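# Bridge three sticks over the blue disc on posts

## Task

Put all three sticks in resting positions where each one's long axis, running from end to end, crosses above the blue disc painted on the table. When you finish, no stick may be in contact with the table, and every post must still be standing at its original spot. You may use as many or as few of the arms as you like.

## Robot and tools

Robots: three identical Kinova Gen3 arms named arm1, arm2 and arm3. Each has seven revolute joints, a Robotiq 2F-85 two-finger gripper and a wrist camera. The hand reaches roughly 1.0 m from the joint 1 axis. Two fixed room cameras, cam_high and cam_low, also watch the scene. Wrist cameras are arm1_cam_wrist, arm2_cam_wrist and arm3_cam_wrist.

Frame: one shared scene frame in metres, origin on the floor, +z up. Arm feet (base_link) sit at arm1 (0.621, -0.002, 0.820), arm2 (-0.311, 0.536, 0.798) and arm3 (-0.310, -0.537, 0.787). Each foot faces along its own +x: arm1 faces roughly toward -x, arm2 and arm3 face inward toward the middle. The tops under the arms are at z=0.720. The hand point lies between the finger pads, about 2 cm behind the fingertips (0.5 cm when fully open); the hand's z axis runs along the fingers and the fingers close along its y axis.

Joints (all absolute targets, radians): joint1_rad spins the whole arm about the vertical axis through its foot, positive clockwise viewed from above, 0 meaning the arm extends along the foot's facing direction; range -69.115 to 69.115. joint2_rad is the shoulder, 0 upright, positive leans forward; range -2.249 to 2.249. joint3_rad twists the upper arm; -69.115 to 69.115. joint4_rad is the elbow, 0 straight, positive bends the same way positive joint2 leans (with joint3 at 0); -2.579 to 2.579. joint5_rad twists the forearm; -69.115 to 69.115. joint6_rad bends the wrist, 0 straight; -2.099 to 2.099. joint7_rad rolls the hand, positive counter-clockwise seen from behind it; -69.115 to 69.115. gripper_m is the fingertip gap in metres, 0 to 0.085. A joint counts as done within 0.01 rad (gripper 0.003 m).

move: arguments arm1, arm2, arm3 and cameras. Each arm key takes an object with one key, joints, which is an object mapping joint names to absolute target values (not offsets); include only the joints you want changed. Each arm gets its own object; any arm you omit receives nothing new but may still be driving toward an earlier target. Example: {"arm1": {"joints": {"gripper_m": 0.05}}, "arm2": {"joints": {"joint1_rad": 0.3}}}. All motions in one call begin together; an arm's joints start and finish in step, and the hand may sweep a wide path between postures. Unknown keys make the call invalid; out-of-range numbers get it refused, and a refusal (or a stop) cancels the later move, wait and finished_scene calls in the same reply. cameras is a list of camera names or "all"; omitted or null gives all, [] gives none. A move with no arm keys just reports state and images.

wait: seconds (0 to 10) plus optional cameras; commands nothing, returns state and images.

zoom_image: camera (one of the five names) and region [x0, y0, x1, y1] in pixels of that camera's 896x504 image, origin top-left, at most 504 by 504; only cameras in the latest images can be zoomed.

finished_scene: scene, the current scene's integer (1 to 3). Irreversible; the goal must hold with the robots left alone. After ending scene 1, make no further calls in that reply.

Results: a move line lists each arm given a motion with done or its worst status. joint_status gives per-joint outcomes: off_target (resting short, possibly still pushing), time_out (target dropped, holding in place), not_followed (a collision-avoidance check withheld the targets; the arm may keep trying later), limit_stop_at_motor_heat (resend the target). on_its_own describes uncommanded robot behaviour. An arm under "as last shown" was not commanded, and its repeated lines are unchanged. Joint velocities are rad/s in joint order without the gripper; "within noise" means essentially still. Joint torques (N m, positive toward larger angles) change at rest only from contact or load. Flange force is the external force along the hand's x, y, z, including held weight, noisy, and may read "no reading". Images may lag the state slightly; the pictures line gives image order.

Camera calibration is given in OpenCV form for each camera (K, distortion, T_world_to_cam); room cameras may have shifted a few millimetres and up to about 2 degrees. Approximate positions: cam_high at (-0.613, -0.011, 2.182) looking down, cam_low at (-1.356, -0.024, 1.055) looking across the table.

Cautions: the arm does not stop on contact and keeps pushing, so approach the table, sticks and posts gently and never press arms against each other; a gripper closing on another arm's fingers counts as a press. The inter-arm check can react too late and ignores fingers. Exceeding joint torque limits (104.5 N m joints 1-4, 51.3 N m joints 5-7) or deviating over 5 degrees from the planned path freezes that arm for 10 s. Long holds, stretched postures or pushing at unreachable targets heat motors; a MOTOR HOT line warns, and overheating makes the arm sag for 30-60 s. Grip firmly by opening wide and closing to well below the object's width, but avoid squeezing hard on a stick still resting on something. Don't drop or fling sticks, knock over posts, hit fixed objects, or push anything out of the work area. Brief outside pushes on loose objects may occur; check the result afterwards. The world keeps running while you compose replies, holding the last command.

Each tool is called after "Request:" by a JSON object that holds its "api" and its "payload".

## Session

Request:
{"api": "move", "payload": {}}

Scene clock: 0.00 s.
Joint torques (N m): no reading
Motor temperatures (°C): arm1=[33 31 27 36 43 41 45] | arm2=[30 31 30 29 37 40 43] | arm3=[35 28 31 32 40 43 40]
Flange force (N): no reading
Joint velocities: within noise
arm1.joint_positions: joint1_rad=-0.756 joint2_rad=-0.581 joint3_rad=-0.012 joint4_rad=+1.592 joint5_rad=-0.106 joint6_rad=+1.871 joint7_rad=+0.978 gripper_m=+0.085
arm1.joint_status: not commanded
arm1.hand: x=+0.5489 y=-0.0968 z=+1.3226 quat_wxyz=(-0.108, -0.984, -0.119, +0.073) (m; scene frame)
arm2.joint_positions: joint1_rad=+0.211 joint2_rad=-0.218 joint3_rad=-0.148 joint4_rad=+1.458 joint5_rad=-0.073 joint6_rad=+2.051 joint7_rad=+1.008 gripper_m=+0.085
arm2.joint_status: not commanded
arm2.hand: x=-0.2294 y=+0.3977 z=+1.2866 quat_wxyz=(+0.072, -0.722, -0.688, -0.033) (m; scene frame)
arm3.joint_positions: joint1_rad=+0.048 joint2_rad=-0.229 joint3_rad=-0.154 joint4_rad=+1.330 joint5_rad=-0.130 joint6_rad=+1.935 joint7_rad=+1.735 gripper_m=+0.085
arm3.joint_status: not commanded
arm3.hand: x=-0.2355 y=-0.3395 z=+1.3166 quat_wxyz=(-0.028, +0.622, -0.780, -0.066) (m; scene frame)
pictures: arm1_cam_wrist, arm2_cam_wrist, arm3_cam_wrist, cam_high, cam_low

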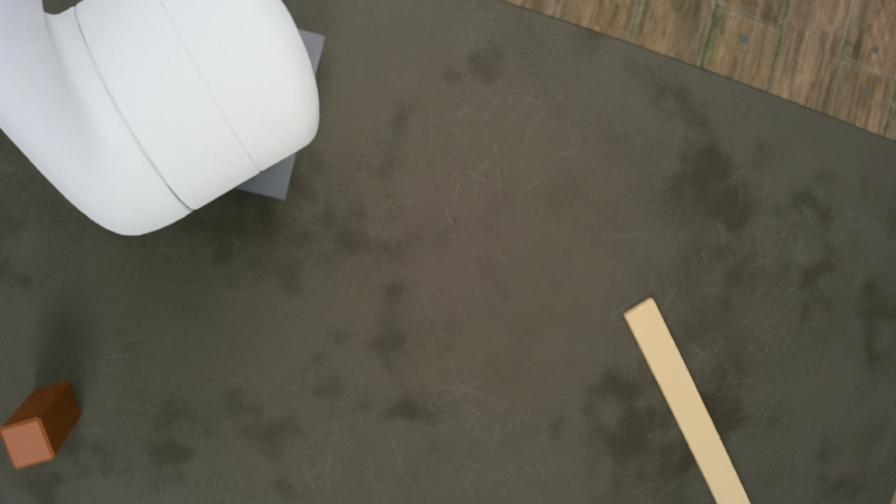

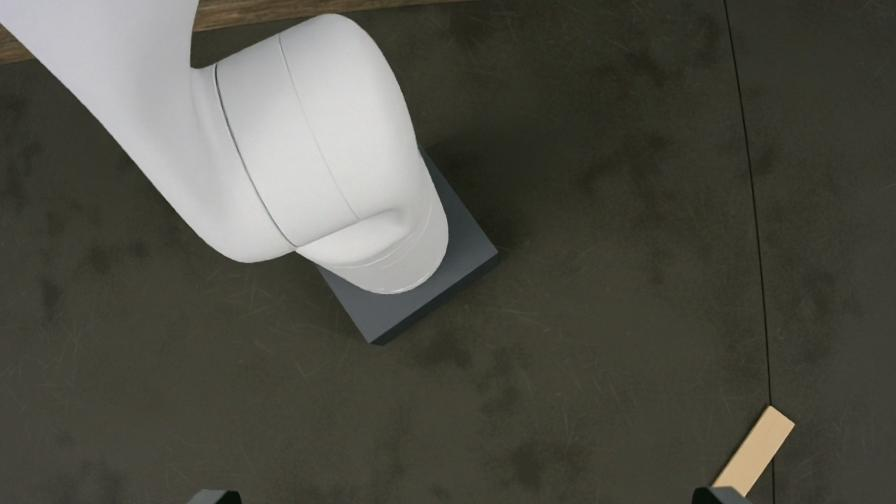

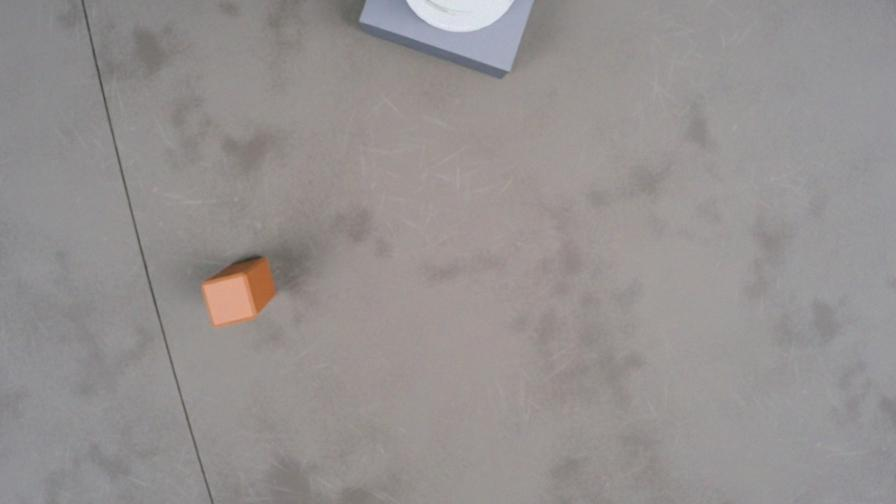

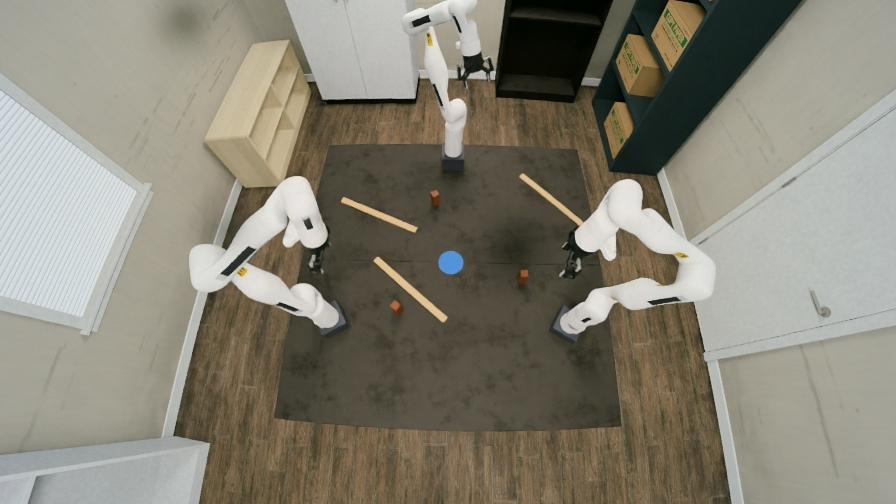

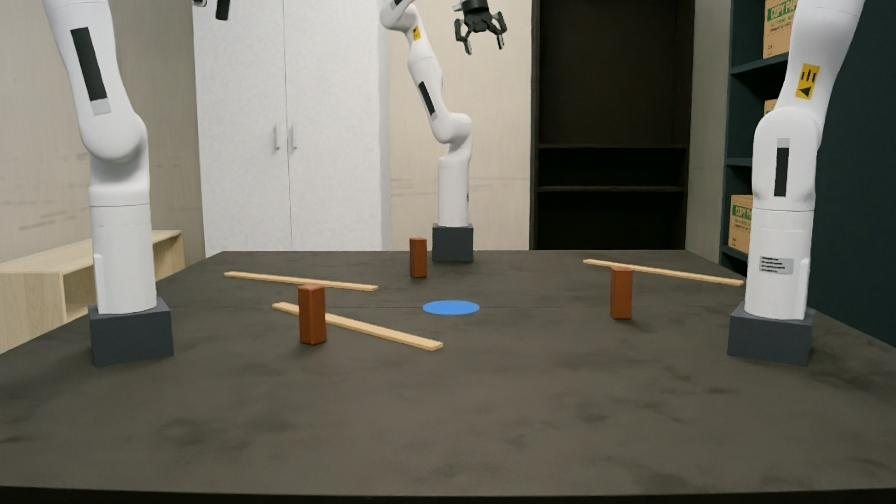

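Request:
{"api": "zoom_image", "payload": {"camera": "cam_high", "region": [320, 160, 480, 250]}}

Request:
{"api": "zoom_image", "payload": {"camera": "cam_high", "region": [340, 240, 500, 330]}}

Request:
{"api": "zoom_image", "payload": {"camera": "cam_high", "region": [480, 160, 640, 300]}}

Request:
{"api": "zoom_image", "payload": {"camera": "cam_low", "region": [200, 220, 500, 370]}}

Request:
{"api": "zoom_image", "payload": {"camera": "cam_low", "region": [500, 220, 800, 370]}}

Scaled by 3.150 from the camera's 896x504 image, which has a finer 1280x720 frame.

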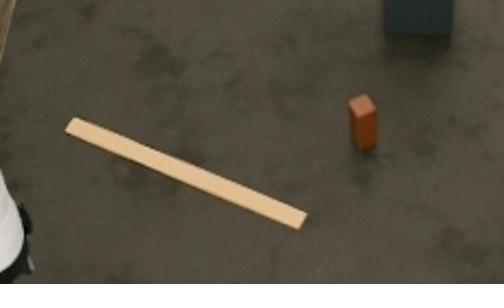

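Scaled by 3.150 from the camera's 896x504 image, which has a finer 1280x720 frame.

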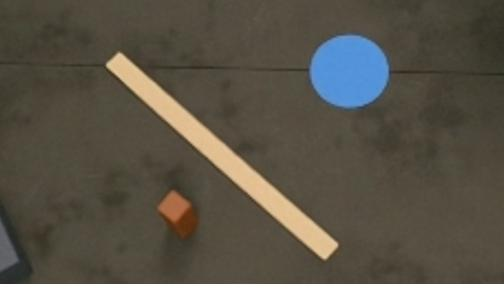

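Scaled by 3.150 from the camera's 896x504 image, which has a finer 1280x720 frame.

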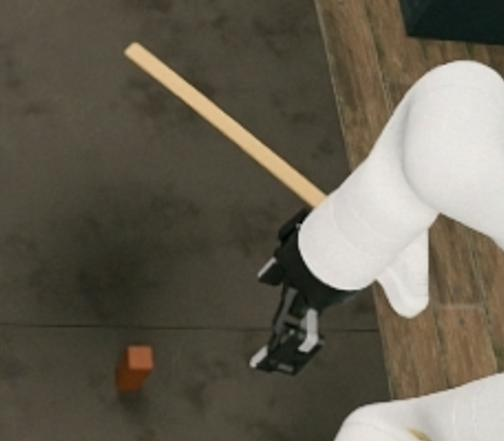

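Scaled by 1.680 from the camera's 896x504 image, which has a finer 1280x720 frame.

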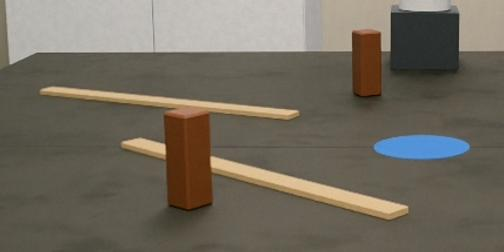

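Scaled by 1.680 from the camera's 896x504 image, which has a finer 1280x720 frame.

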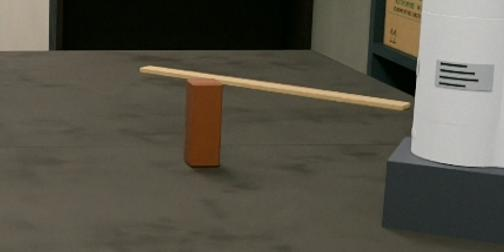

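Request:
{"api": "move", "payload": {"arm1": {"joints":{"joint1_rad":0.8125,"joint2_rad":0.5708,"joint3_rad":0,"joint4_rad":1.0161,"joint5_rad":0,"joint6_rad":1.569,"joint7_rad":1.951}}, "arm2": {"joints":{"joint1_rad":0.0457,"joint2_rad":0.1624,"joint3_rad":0,"joint4_rad":1.5211,"joint5_rad":0,"joint6_rad":1.4545,"joint7_rad":1.9355}}, "arm3": {"joints":{"joint1_rad":1.116,"joint2_rad":0.7907,"joint3_rad":0,"joint4_rad":0.7919,"joint5_rad":0,"joint6_rad":1.556,"joint7_rad":0.8845}}}}

Scene clock: 317.93 s.
Joint torques (N m): arm1=[-0.09 -18.98 0.99 -8.79 0.16 0.33 -0.19] | arm2=[-0.09 -13.74 0.28 -9.49 -0.14 -0.21 -0.26] | arm3=[0.46 -23.28 1.83 -10.64 0.31 -0.13 0.15]
Motor temperatures (°C): arm1=[31 31 27 35 42 40 45] | arm2=[29 28 28 29 36 38 43] | arm3=[33 28 30 32 38 42 40]
Flange force (N): arm1=[1.9 0.0 0.3] | arm2=[-1.4 -1.6 1.5] | arm3=[9.6 -5.3 4.7]
move: arm1 done; arm2 done; arm3 done
Joint velocities: within noise
arm1.joint_positions: joint1_rad=+0.812 joint2_rad=+0.571 joint3_rad=+0.000 joint4_rad=+1.016 joint5_rad=+0.000 joint6_rad=+1.569 joint7_rad=+1.951 gripper_m=+0.085
arm1.joint_status: all done
arm1.hand: x=+0.2631 y=+0.3924 z=+1.1508 quat_wxyz=(+0.004, -0.979, +0.204, -0.002) (m; scene frame)
arm2.joint_positions: joint1_rad=+0.046 joint2_rad=+0.162 joint3_rad=+0.000 joint4_rad=+1.521 joint5_rad=+0.000 joint6_rad=+1.454 joint7_rad=+1.935 gripper_m=+0.085
arm2.joint_status: all done
arm2.hand: x=-0.1426 y=+0.1914 z=+1.1494 quat_wxyz=(+0.003, -0.341, -0.940, +0.003) (m; scene frame)
arm3.joint_positions: joint1_rad=+1.116 joint2_rad=+0.791 joint3_rad=+0.000 joint4_rad=+0.792 joint5_rad=+0.000 joint6_rad=+1.556 joint7_rad=+0.885 gripper_m=+0.085
arm3.joint_status: all done
arm3.hand: x=+0.3006 y=-0.6209 z=+1.0498 quat_wxyz=(+0.002, -0.379, -0.925, -0.005) (m; scene frame)
pictures: arm1_cam_wrist, arm2_cam_wrist, arm3_cam_wrist, cam_high, cam_low
camera_calibration:
arm1_cam_wrist: T_world_to_cam=[[-0.384672, -0.922864, -0.018676, 0.48793], [-0.922713, 0.385001, -0.0193781, 0.171421], [0.0250736, 0.00977837, -0.999638, 1.28804], [0, 0, 0, 1]] pos_world=[0.313569, 0.371701, 1.30001]
arm2_cam_wrist: T_world_to_cam=[[0.638739, 0.768581, -0.0359909, -0.0106151], [0.769273, -0.63884, 0.0101102, 0.278988], [-0.0152219, -0.0341446, -0.999301, 1.30001], [0, 0, 0, 1]] pos_world=[-0.188049, 0.230775, 1.2959]
arm3_cam_wrist: T_world_to_cam=[[0.700164, 0.713962, -0.00536796, 0.244088], [0.713856, -0.700161, -0.0135626, -0.578388], [-0.0134416, 0.00566407, -0.999894, 1.20777], [0, 0, 0, 1]] pos_world=[0.258218, -0.586076, 1.20111]

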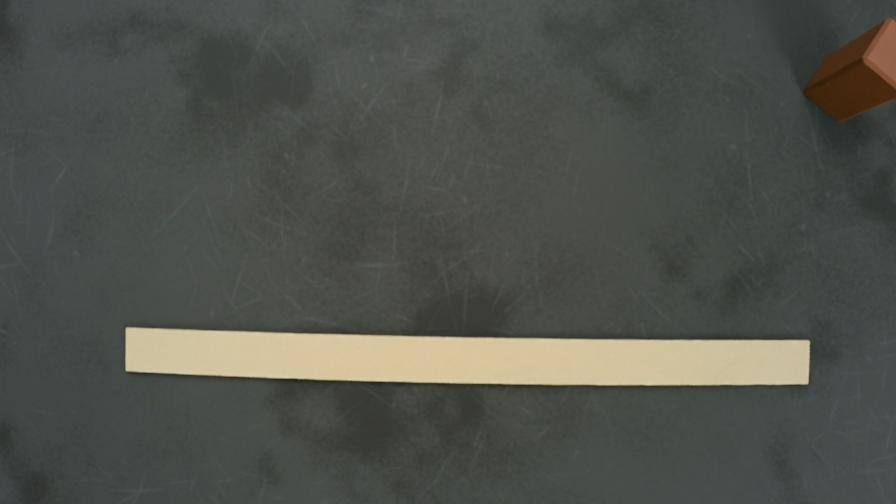

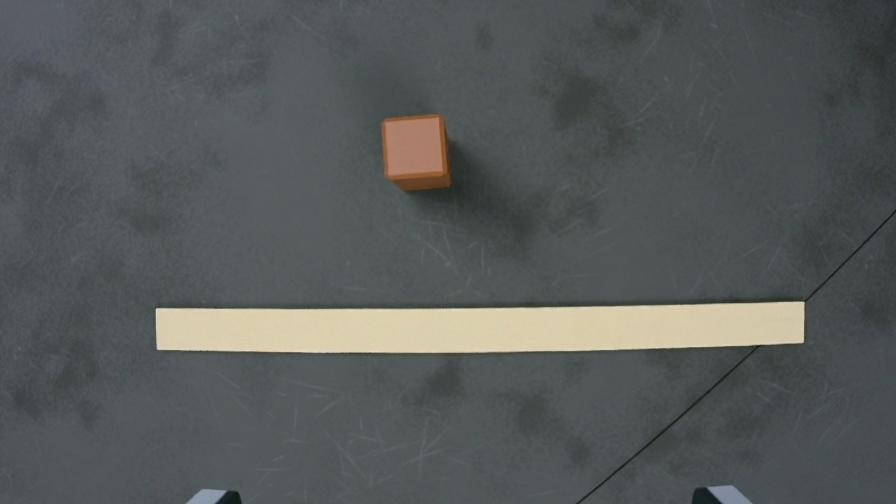

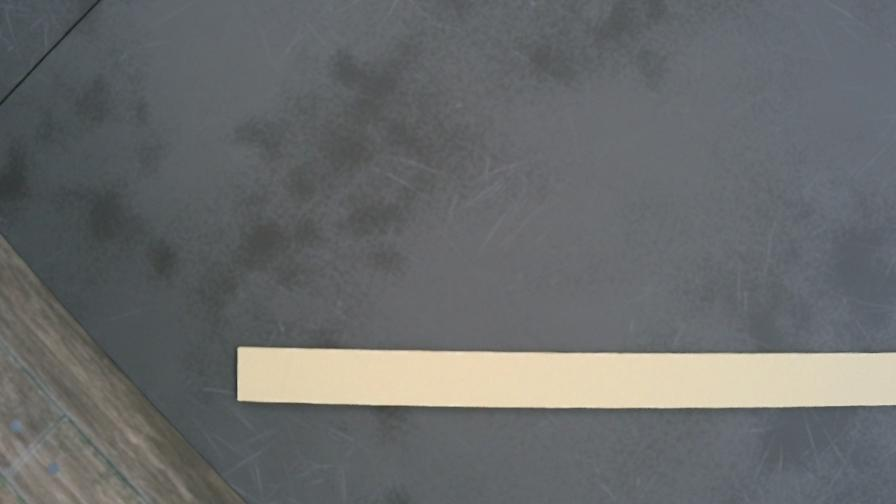

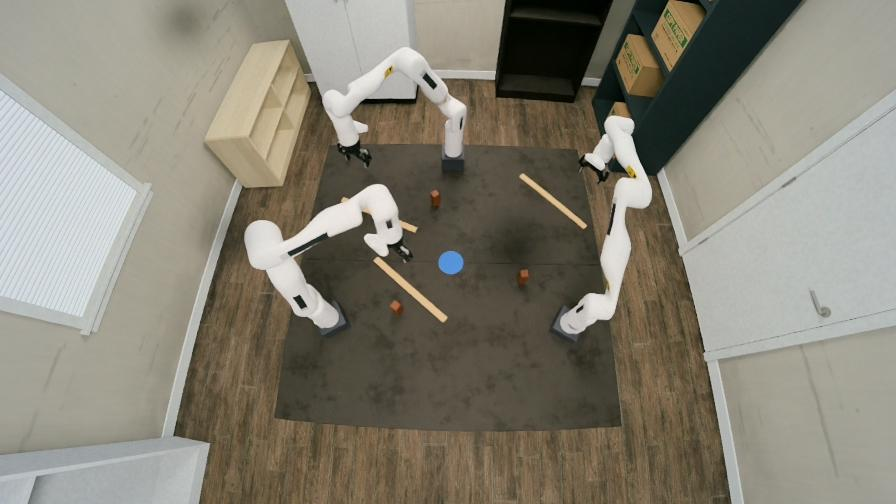

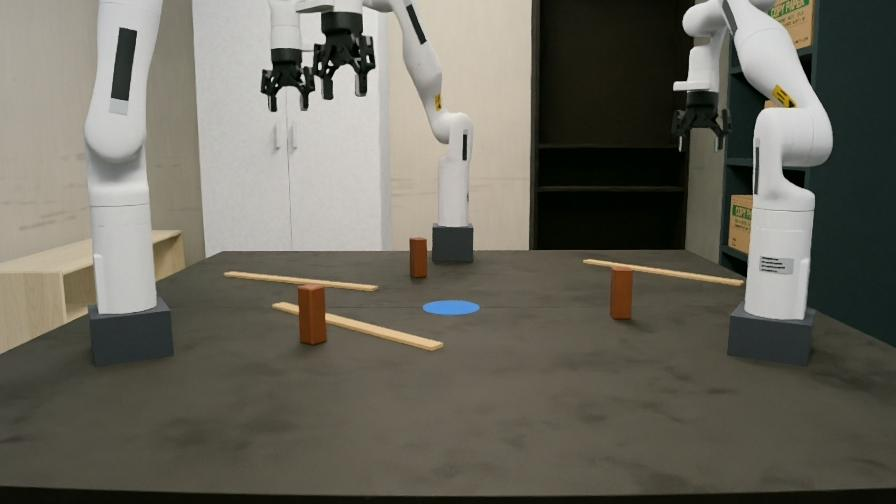

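Request:
{"api": "move", "payload": {"arm1": {"joints":{"joint1_rad":0.8444,"joint2_rad":0.8966,"joint3_rad":0,"joint4_rad":1.4676,"joint5_rad":0,"joint6_rad":0.792,"joint7_rad":3.552,"gripper_m":0.06}}, "arm2": {"joints":{"joint1_rad":-0.0187,"joint2_rad":0.5807,"joint3_rad":0,"joint4_rad":2.1018,"joint5_rad":0,"joint6_rad":0.4549,"joint7_rad":0.3136,"gripper_m":0.06}}, "arm3": {"joints":{"joint1_rad":1.0313,"joint2_rad":1.1101,"joint3_rad":0,"joint4_rad":0.8026,"joint5_rad":0,"joint6_rad":1.2264,"joint7_rad":2.361,"gripper_m":0.06}}}}

Scene clock: 586.47 s.
Joint torques (N m): arm1=[-0.07 -21.18 1.14 -6.32 0.17 0.27 -0.19] | arm2=[-0.1 -16.62 0.39 -4.37 -0.2 -0.21 -0.25] | arm3=[0.39 -26.44 1.98 -10.15 0.42 -0.1 0.17]
Motor temperatures (°C): arm1=[30 34 26 34 42 39 44] | arm2=[29 28 28 29 36 38 43] | arm3=[33 33 30 32 37 42 40]
Flange force (N): arm1=[0.1 2.0 -1.1] | arm2=[-1.5 0.4 3.5] | arm3=[7.2 9.8 1.1]
move: arm1 done; arm2 done; arm3 done
Joint velocities: within noise
arm1.joint_positions: joint1_rad=+0.844 joint2_rad=+0.897 joint3_rad=+0.000 joint4_rad=+1.468 joint5_rad=+0.000 joint6_rad=+0.792 joint7_rad=+3.552 gripper_m=+0.060
arm1.joint_status: all done
arm1.hand: x=+0.2695 y=+0.4143 z=+0.8407 quat_wxyz=(+0.001, -0.837, -0.547, -0.004) (m; scene frame)
arm2.joint_positions: joint1_rad=-0.019 joint2_rad=+0.581 joint3_rad=+0.000 joint4_rad=+2.102 joint5_rad=+0.000 joint6_rad=+0.455 joint7_rad=+0.314 gripper_m=+0.060
arm2.joint_status: all done
arm2.hand: x=-0.1295 y=+0.2111 z=+0.8393 quat_wxyz=(+0.000, -0.903, -0.429, +0.004) (m; scene frame)
arm3.joint_positions: joint1_rad=+1.031 joint2_rad=+1.110 joint3_rad=+0.000 joint4_rad=+0.803 joint5_rad=+0.000 joint6_rad=+1.226 joint7_rad=+2.361 gripper_m=+0.060
arm3.joint_status: all done
arm3.hand: x=+0.3641 y=-0.5670 z=+0.8397 quat_wxyz=(-0.002, +0.382, -0.924, -0.005) (m; scene frame)
pictures: arm1_cam_wrist, arm2_cam_wrist, arm3_cam_wrist, cam_high, cam_low
camera_calibration:
arm1_cam_wrist: T_world_to_cam=[[0.922357, -0.386246, -0.00850454, -0.0782801], [-0.386336, -0.922033, -0.0244844, 0.56418], [0.00161554, 0.025869, -0.999664, 0.977349], [0, 0, 0, 1]] pos_world=[0.288586, 0.464674, 0.990169]
arm2_cam_wrist: T_world_to_cam=[[0.777018, -0.628687, -0.0315658, 0.263838], [-0.62829, -0.777655, 0.0224556, 0.122605], [-0.0386648, 0.00238409, -0.999249, 0.980207], [0, 0, 0, 1]] pos_world=[-0.0900756, 0.258878, 0.985046]
arm3_cam_wrist: T_world_to_cam=[[-0.707083, 0.707107, -0.0057562, 0.668796], [0.707107, 0.707102, 0.00230206, 0.198209], [0.00569803, -0.0024425, -0.999981, 0.986751], [0, 0, 0, 1]] pos_world=[0.327117, -0.610654, 0.990125]

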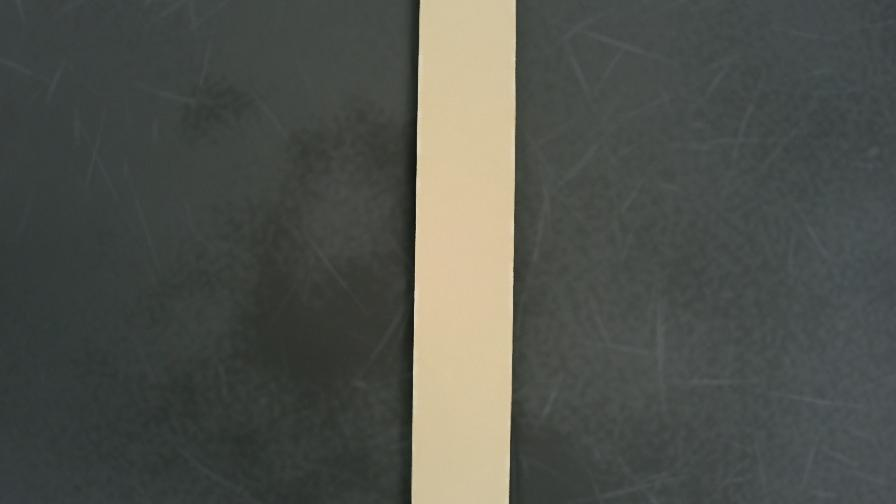

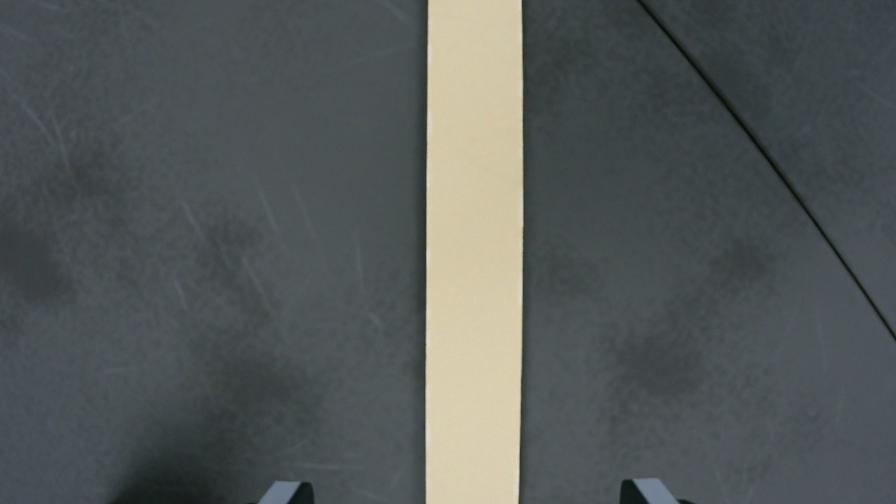

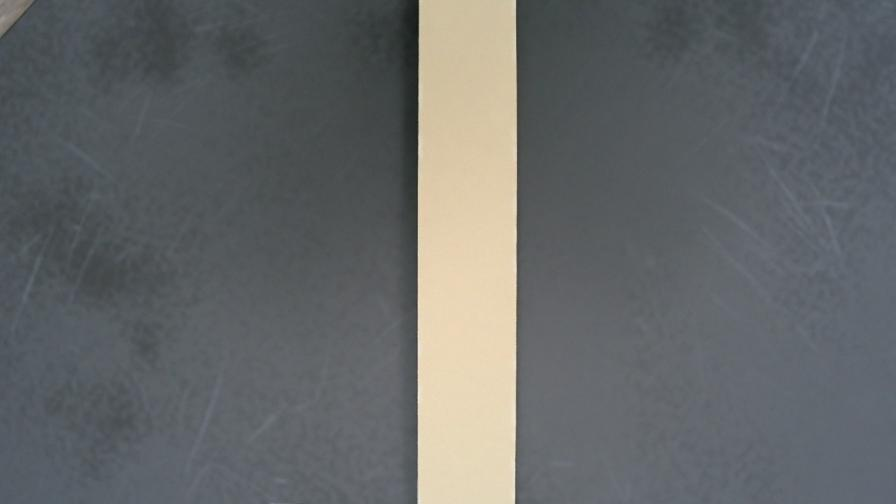

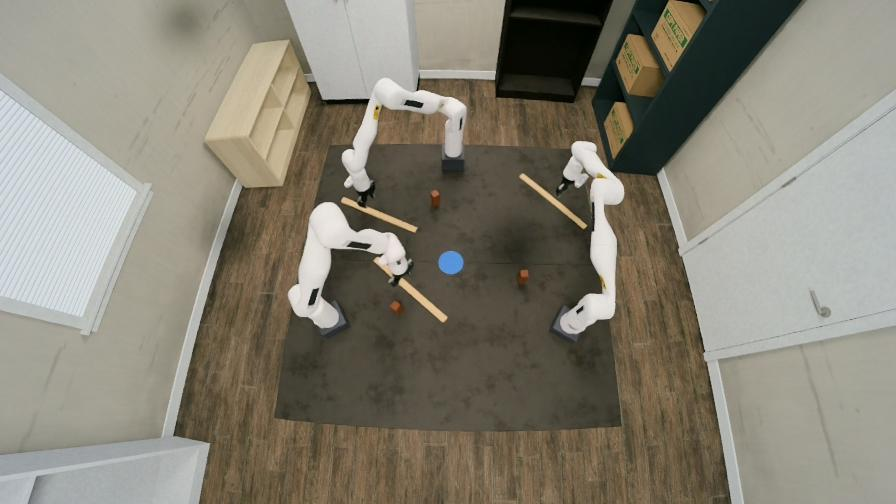

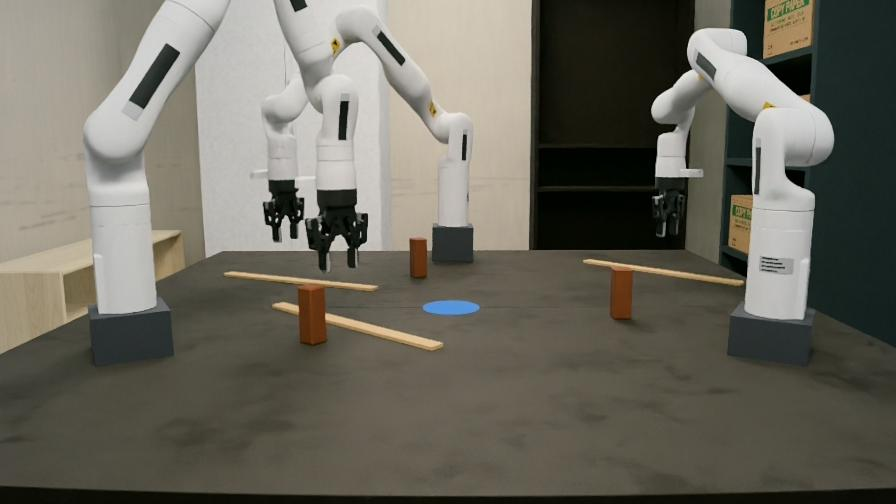

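Request:
{"api": "move", "payload": {"arm1": {"joints":{"joint2_rad":1.0734,"joint4_rad":1.4608,"joint6_rad":0.622}}, "arm2": {"joints":{"joint2_rad":0.8336,"joint4_rad":2.1203,"joint6_rad":0.1835}}, "arm3": {"joints":{"joint2_rad":1.2382,"joint4_rad":0.8361,"joint6_rad":1.0648}}}}

Request:
{"api": "zoom_image", "payload": {"camera": "cam_low", "region": [200, 200, 500, 370]}}

Request:
{"api": "zoom_image", "payload": {"camera": "cam_low", "region": [560, 200, 760, 310]}}

Scene clock: 600.00 s.
Joint torques (N m): arm1=[-0.05 -21.99 1.2 -5.17 0.17 0.27 -0.16] | arm2=[-0.1 -18.16 0.46 -2.07 -0.18 -0.26 -0.26] | arm3=[0.37 -26.72 1.96 -9.59 0.39 -0.14 0.14]
Motor temperatures (°C): arm1=[30 34 26 34 42 39 44] | arm2=[29 28 28 29 36 38 43] | arm3=[33 33 30 32 37 42 40]
Flange force (N): arm1=[0.0 1.9 -1.5] | arm2=[-1.2 -0.4 3.5] | arm3=[7.3 9.7 -0.9]
move: arm1 done; arm2 done; arm3 done
Joint velocities: within noise
arm1.joint_positions: joint1_rad=+0.844 joint2_rad=+1.073 joint3_rad=+0.000 joint4_rad=+1.461 joint5_rad=+0.000 joint6_rad=+0.622 joint7_rad=+3.552 gripper_m=+0.060
arm1.joint_status: all done
arm1.hand: x=+0.2690 y=+0.4159 z=+0.7447 quat_wxyz=(+0.001, -0.837, -0.547, -0.004) (m; scene frame)
arm2.joint_positions: joint1_rad=-0.019 joint2_rad=+0.834 joint3_rad=+0.000 joint4_rad=+2.120 joint5_rad=+0.000 joint6_rad=+0.184 joint7_rad=+0.314 gripper_m=+0.060
arm2.joint_status: all done
arm2.hand: x=-0.1304 y=+0.2110 z=+0.7433 quat_wxyz=(+0.000, -0.903, -0.429, +0.004) (m; scene frame)
arm3.joint_positions: joint1_rad=+1.031 joint2_rad=+1.238 joint3_rad=+0.000 joint4_rad=+0.836 joint5_rad=+0.000 joint6_rad=+1.065 joint7_rad=+2.361 gripper_m=+0.060
arm3.joint_status: all done
arm3.hand: x=+0.3639 y=-0.5659 z=+0.7438 quat_wxyz=(-0.002, +0.382, -0.924, -0.005) (m; scene frame)
pictures: arm1_cam_wrist, arm2_cam_wrist, arm3_cam_wrist, cam_high, cam_low
camera_calibration:
arm1_cam_wrist: T_world_to_cam=[[0.922357, -0.386243, -0.00859674, -0.0779365], [-0.386336, -0.922034, -0.0244458, 0.563078], [0.00151554, 0.025869, -0.999664, 0.88137], [0, 0, 0, 1]] pos_world=[0.288086, 0.466274, 0.894169]
arm2_cam_wrist: T_world_to_cam=[[0.77702, -0.628687, -0.031503, 0.261469], [-0.628288, -0.777655, 0.0225333, 0.123983], [-0.0386649, 0.0022841, -0.99925, 0.884366], [0, 0, 0, 1]] pos_world=[-0.0910756, 0.258778, 0.889146]
arm3_cam_wrist: T_world_to_cam=[[-0.707083, 0.707107, -0.0057562, 0.667253], [0.707107, 0.707102, 0.00230206, 0.197864], [0.00569803, -0.0024425, -0.999981, 0.890757], [0, 0, 0, 1]] pos_world=[0.326817, -0.609554, 0.894125]

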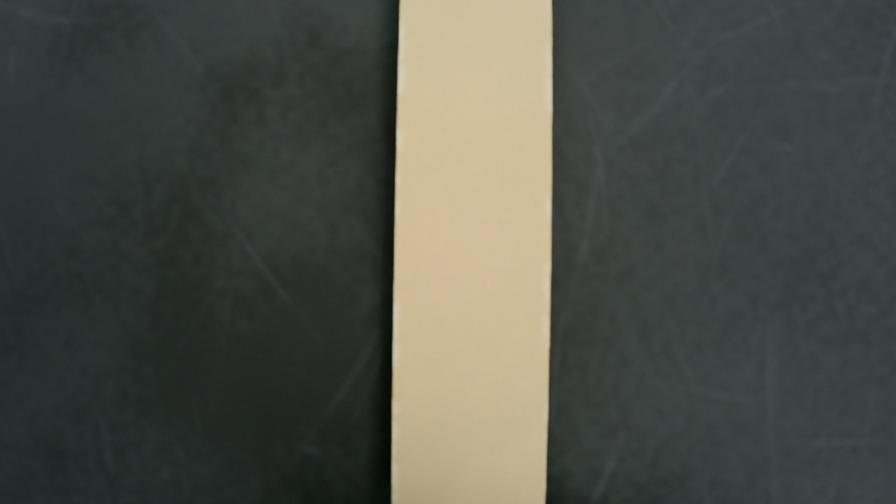

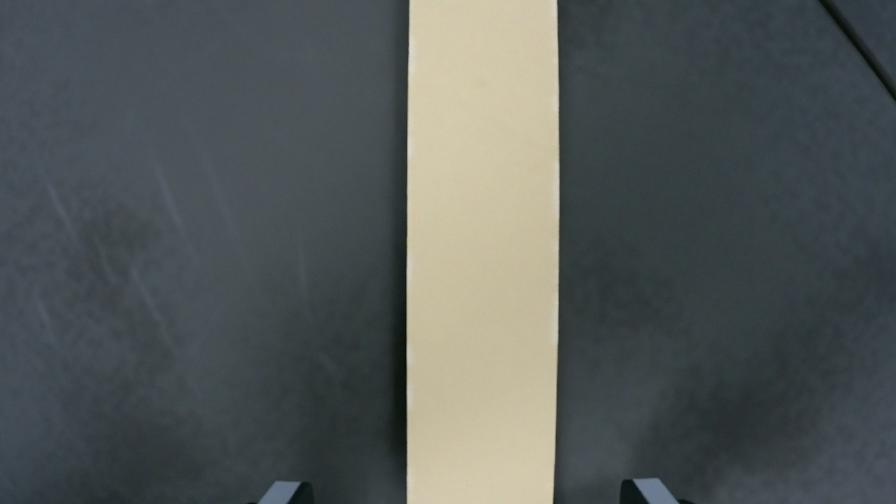

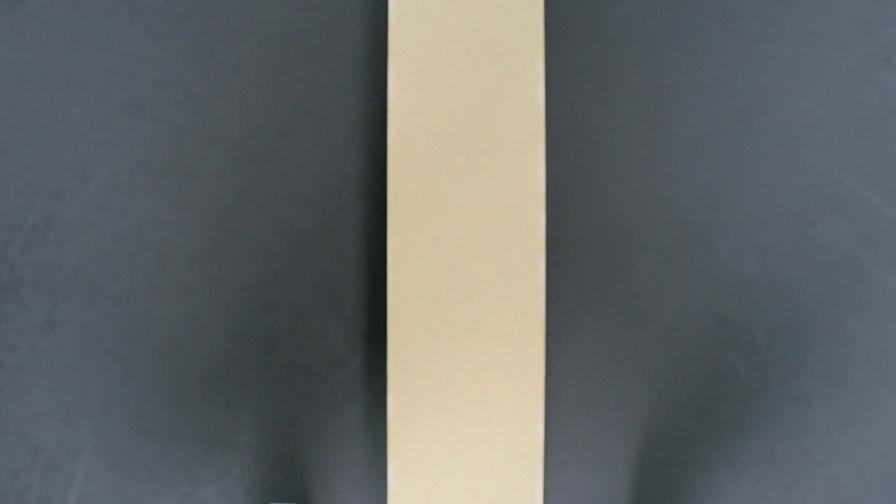

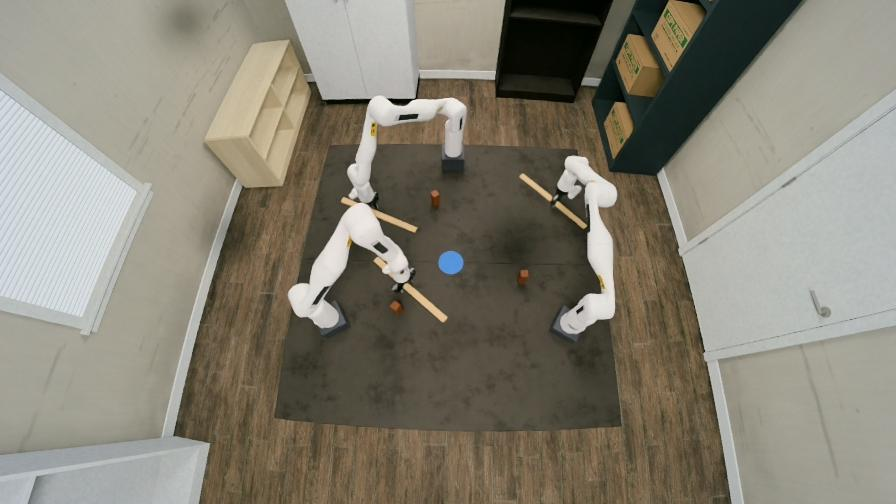

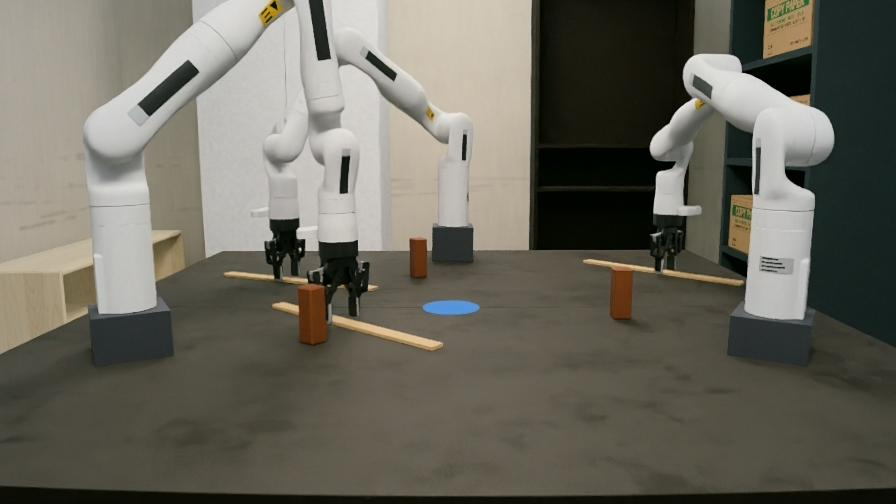

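Scaled by 1.680 from the camera's 896x504 image, which has a finer 1280x720 frame.

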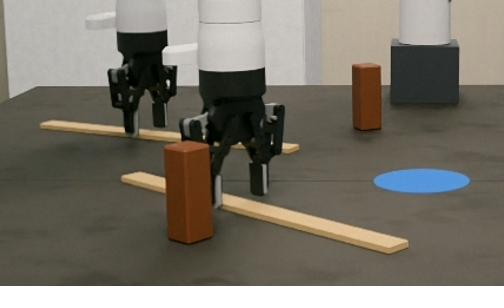

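Scaled by 2.520 from the camera's 896x504 image, which has a finer 1280x720 frame.

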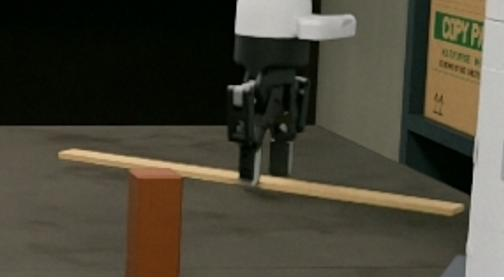

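Request:
{"api": "move", "payload": {"arm1": {"joints":{"gripper_m":0.015}}, "arm2": {"joints":{"gripper_m":0.015}}, "arm3": {"joints":{"gripper_m":0.015}}, "cameras": ["arm1_cam_wrist"]}}

Scene clock: 608.63 s.
Joint torques (N m): arm1=[-0.09 -18.16 1.07 -4.33 0.1 -0.07 -0.2] | arm2=[-0.27 -13.23 0.18 -2.83 -0.16 -1.05 -0.23] | arm3=[0.51 -22.48 2.02 -7.78 0.44 -0.02 0.12]
Motor temperatures (°C): arm1=[30 34 26 34 42 39 44] | arm2=[29 28 28 29 36 38 43] | arm3=[33 33 30 32 37 42 40]
Flange force (N): arm1=[-0.2 2.8 -9.2] | arm2=[-0.5 -3.0 -12.2] | arm3=[7.2 9.8 -7.0]
move: arm1 off_target; arm2 off_target; arm3 off_target
Joint velocities: within noise
arm1.joint_positions: joint1_rad=+0.844 joint2_rad=+1.073 joint3_rad=+0.000 joint4_rad=+1.461 joint5_rad=+0.000 joint6_rad=+0.622 joint7_rad=+3.552 gripper_m=+0.025
arm1.joint_status: gripper_m off_target (ended at +0.025, target +0.015)
arm1.hand: x=+0.2690 y=+0.4159 z=+0.7448 quat_wxyz=(+0.001, -0.837, -0.547, -0.004) (m; scene frame)
arm2.joint_positions: joint1_rad=-0.019 joint2_rad=+0.834 joint3_rad=+0.000 joint4_rad=+2.120 joint5_rad=+0.000 joint6_rad=+0.184 joint7_rad=+0.314 gripper_m=+0.025
arm2.joint_status: gripper_m off_target (ended at +0.025, target +0.015)
arm2.hand: x=-0.1304 y=+0.2110 z=+0.7434 quat_wxyz=(+0.000, -0.903, -0.429, +0.004) (m; scene frame)
arm3.joint_positions: joint1_rad=+1.031 joint2_rad=+1.238 joint3_rad=+0.000 joint4_rad=+0.836 joint5_rad=+0.000 joint6_rad=+1.065 joint7_rad=+2.361 gripper_m=+0.026
arm3.joint_status: gripper_m off_target (ended at +0.026, target +0.015)
arm3.hand: x=+0.3639 y=-0.5659 z=+0.7438 quat_wxyz=(-0.002, +0.382, -0.924, -0.005) (m; scene frame)
pictures: arm1_cam_wrist
camera_calibration:
arm1_cam_wrist: T_world_to_cam=[[0.922357, -0.386243, -0.00859674, -0.0779365], [-0.386336, -0.922034, -0.0244458, 0.563078], [0.00151554, 0.025869, -0.999664, 0.88137], [0, 0, 0, 1]] pos_world=[0.288086, 0.466274, 0.894169]

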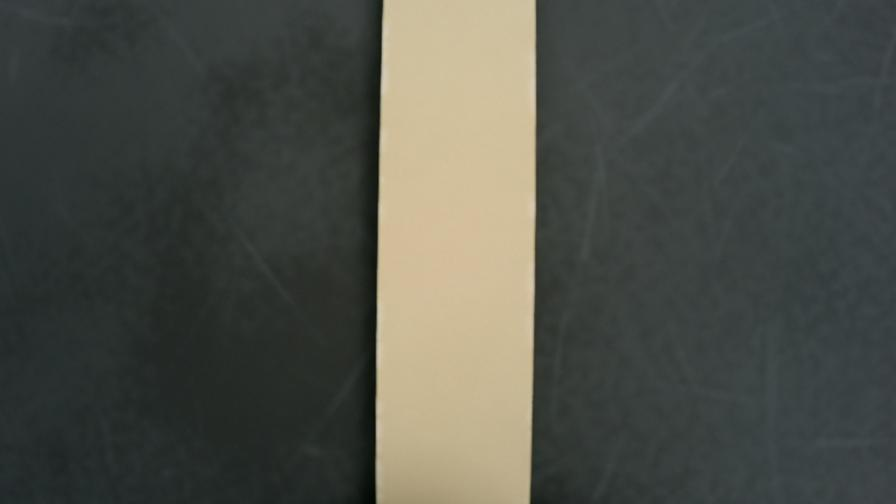

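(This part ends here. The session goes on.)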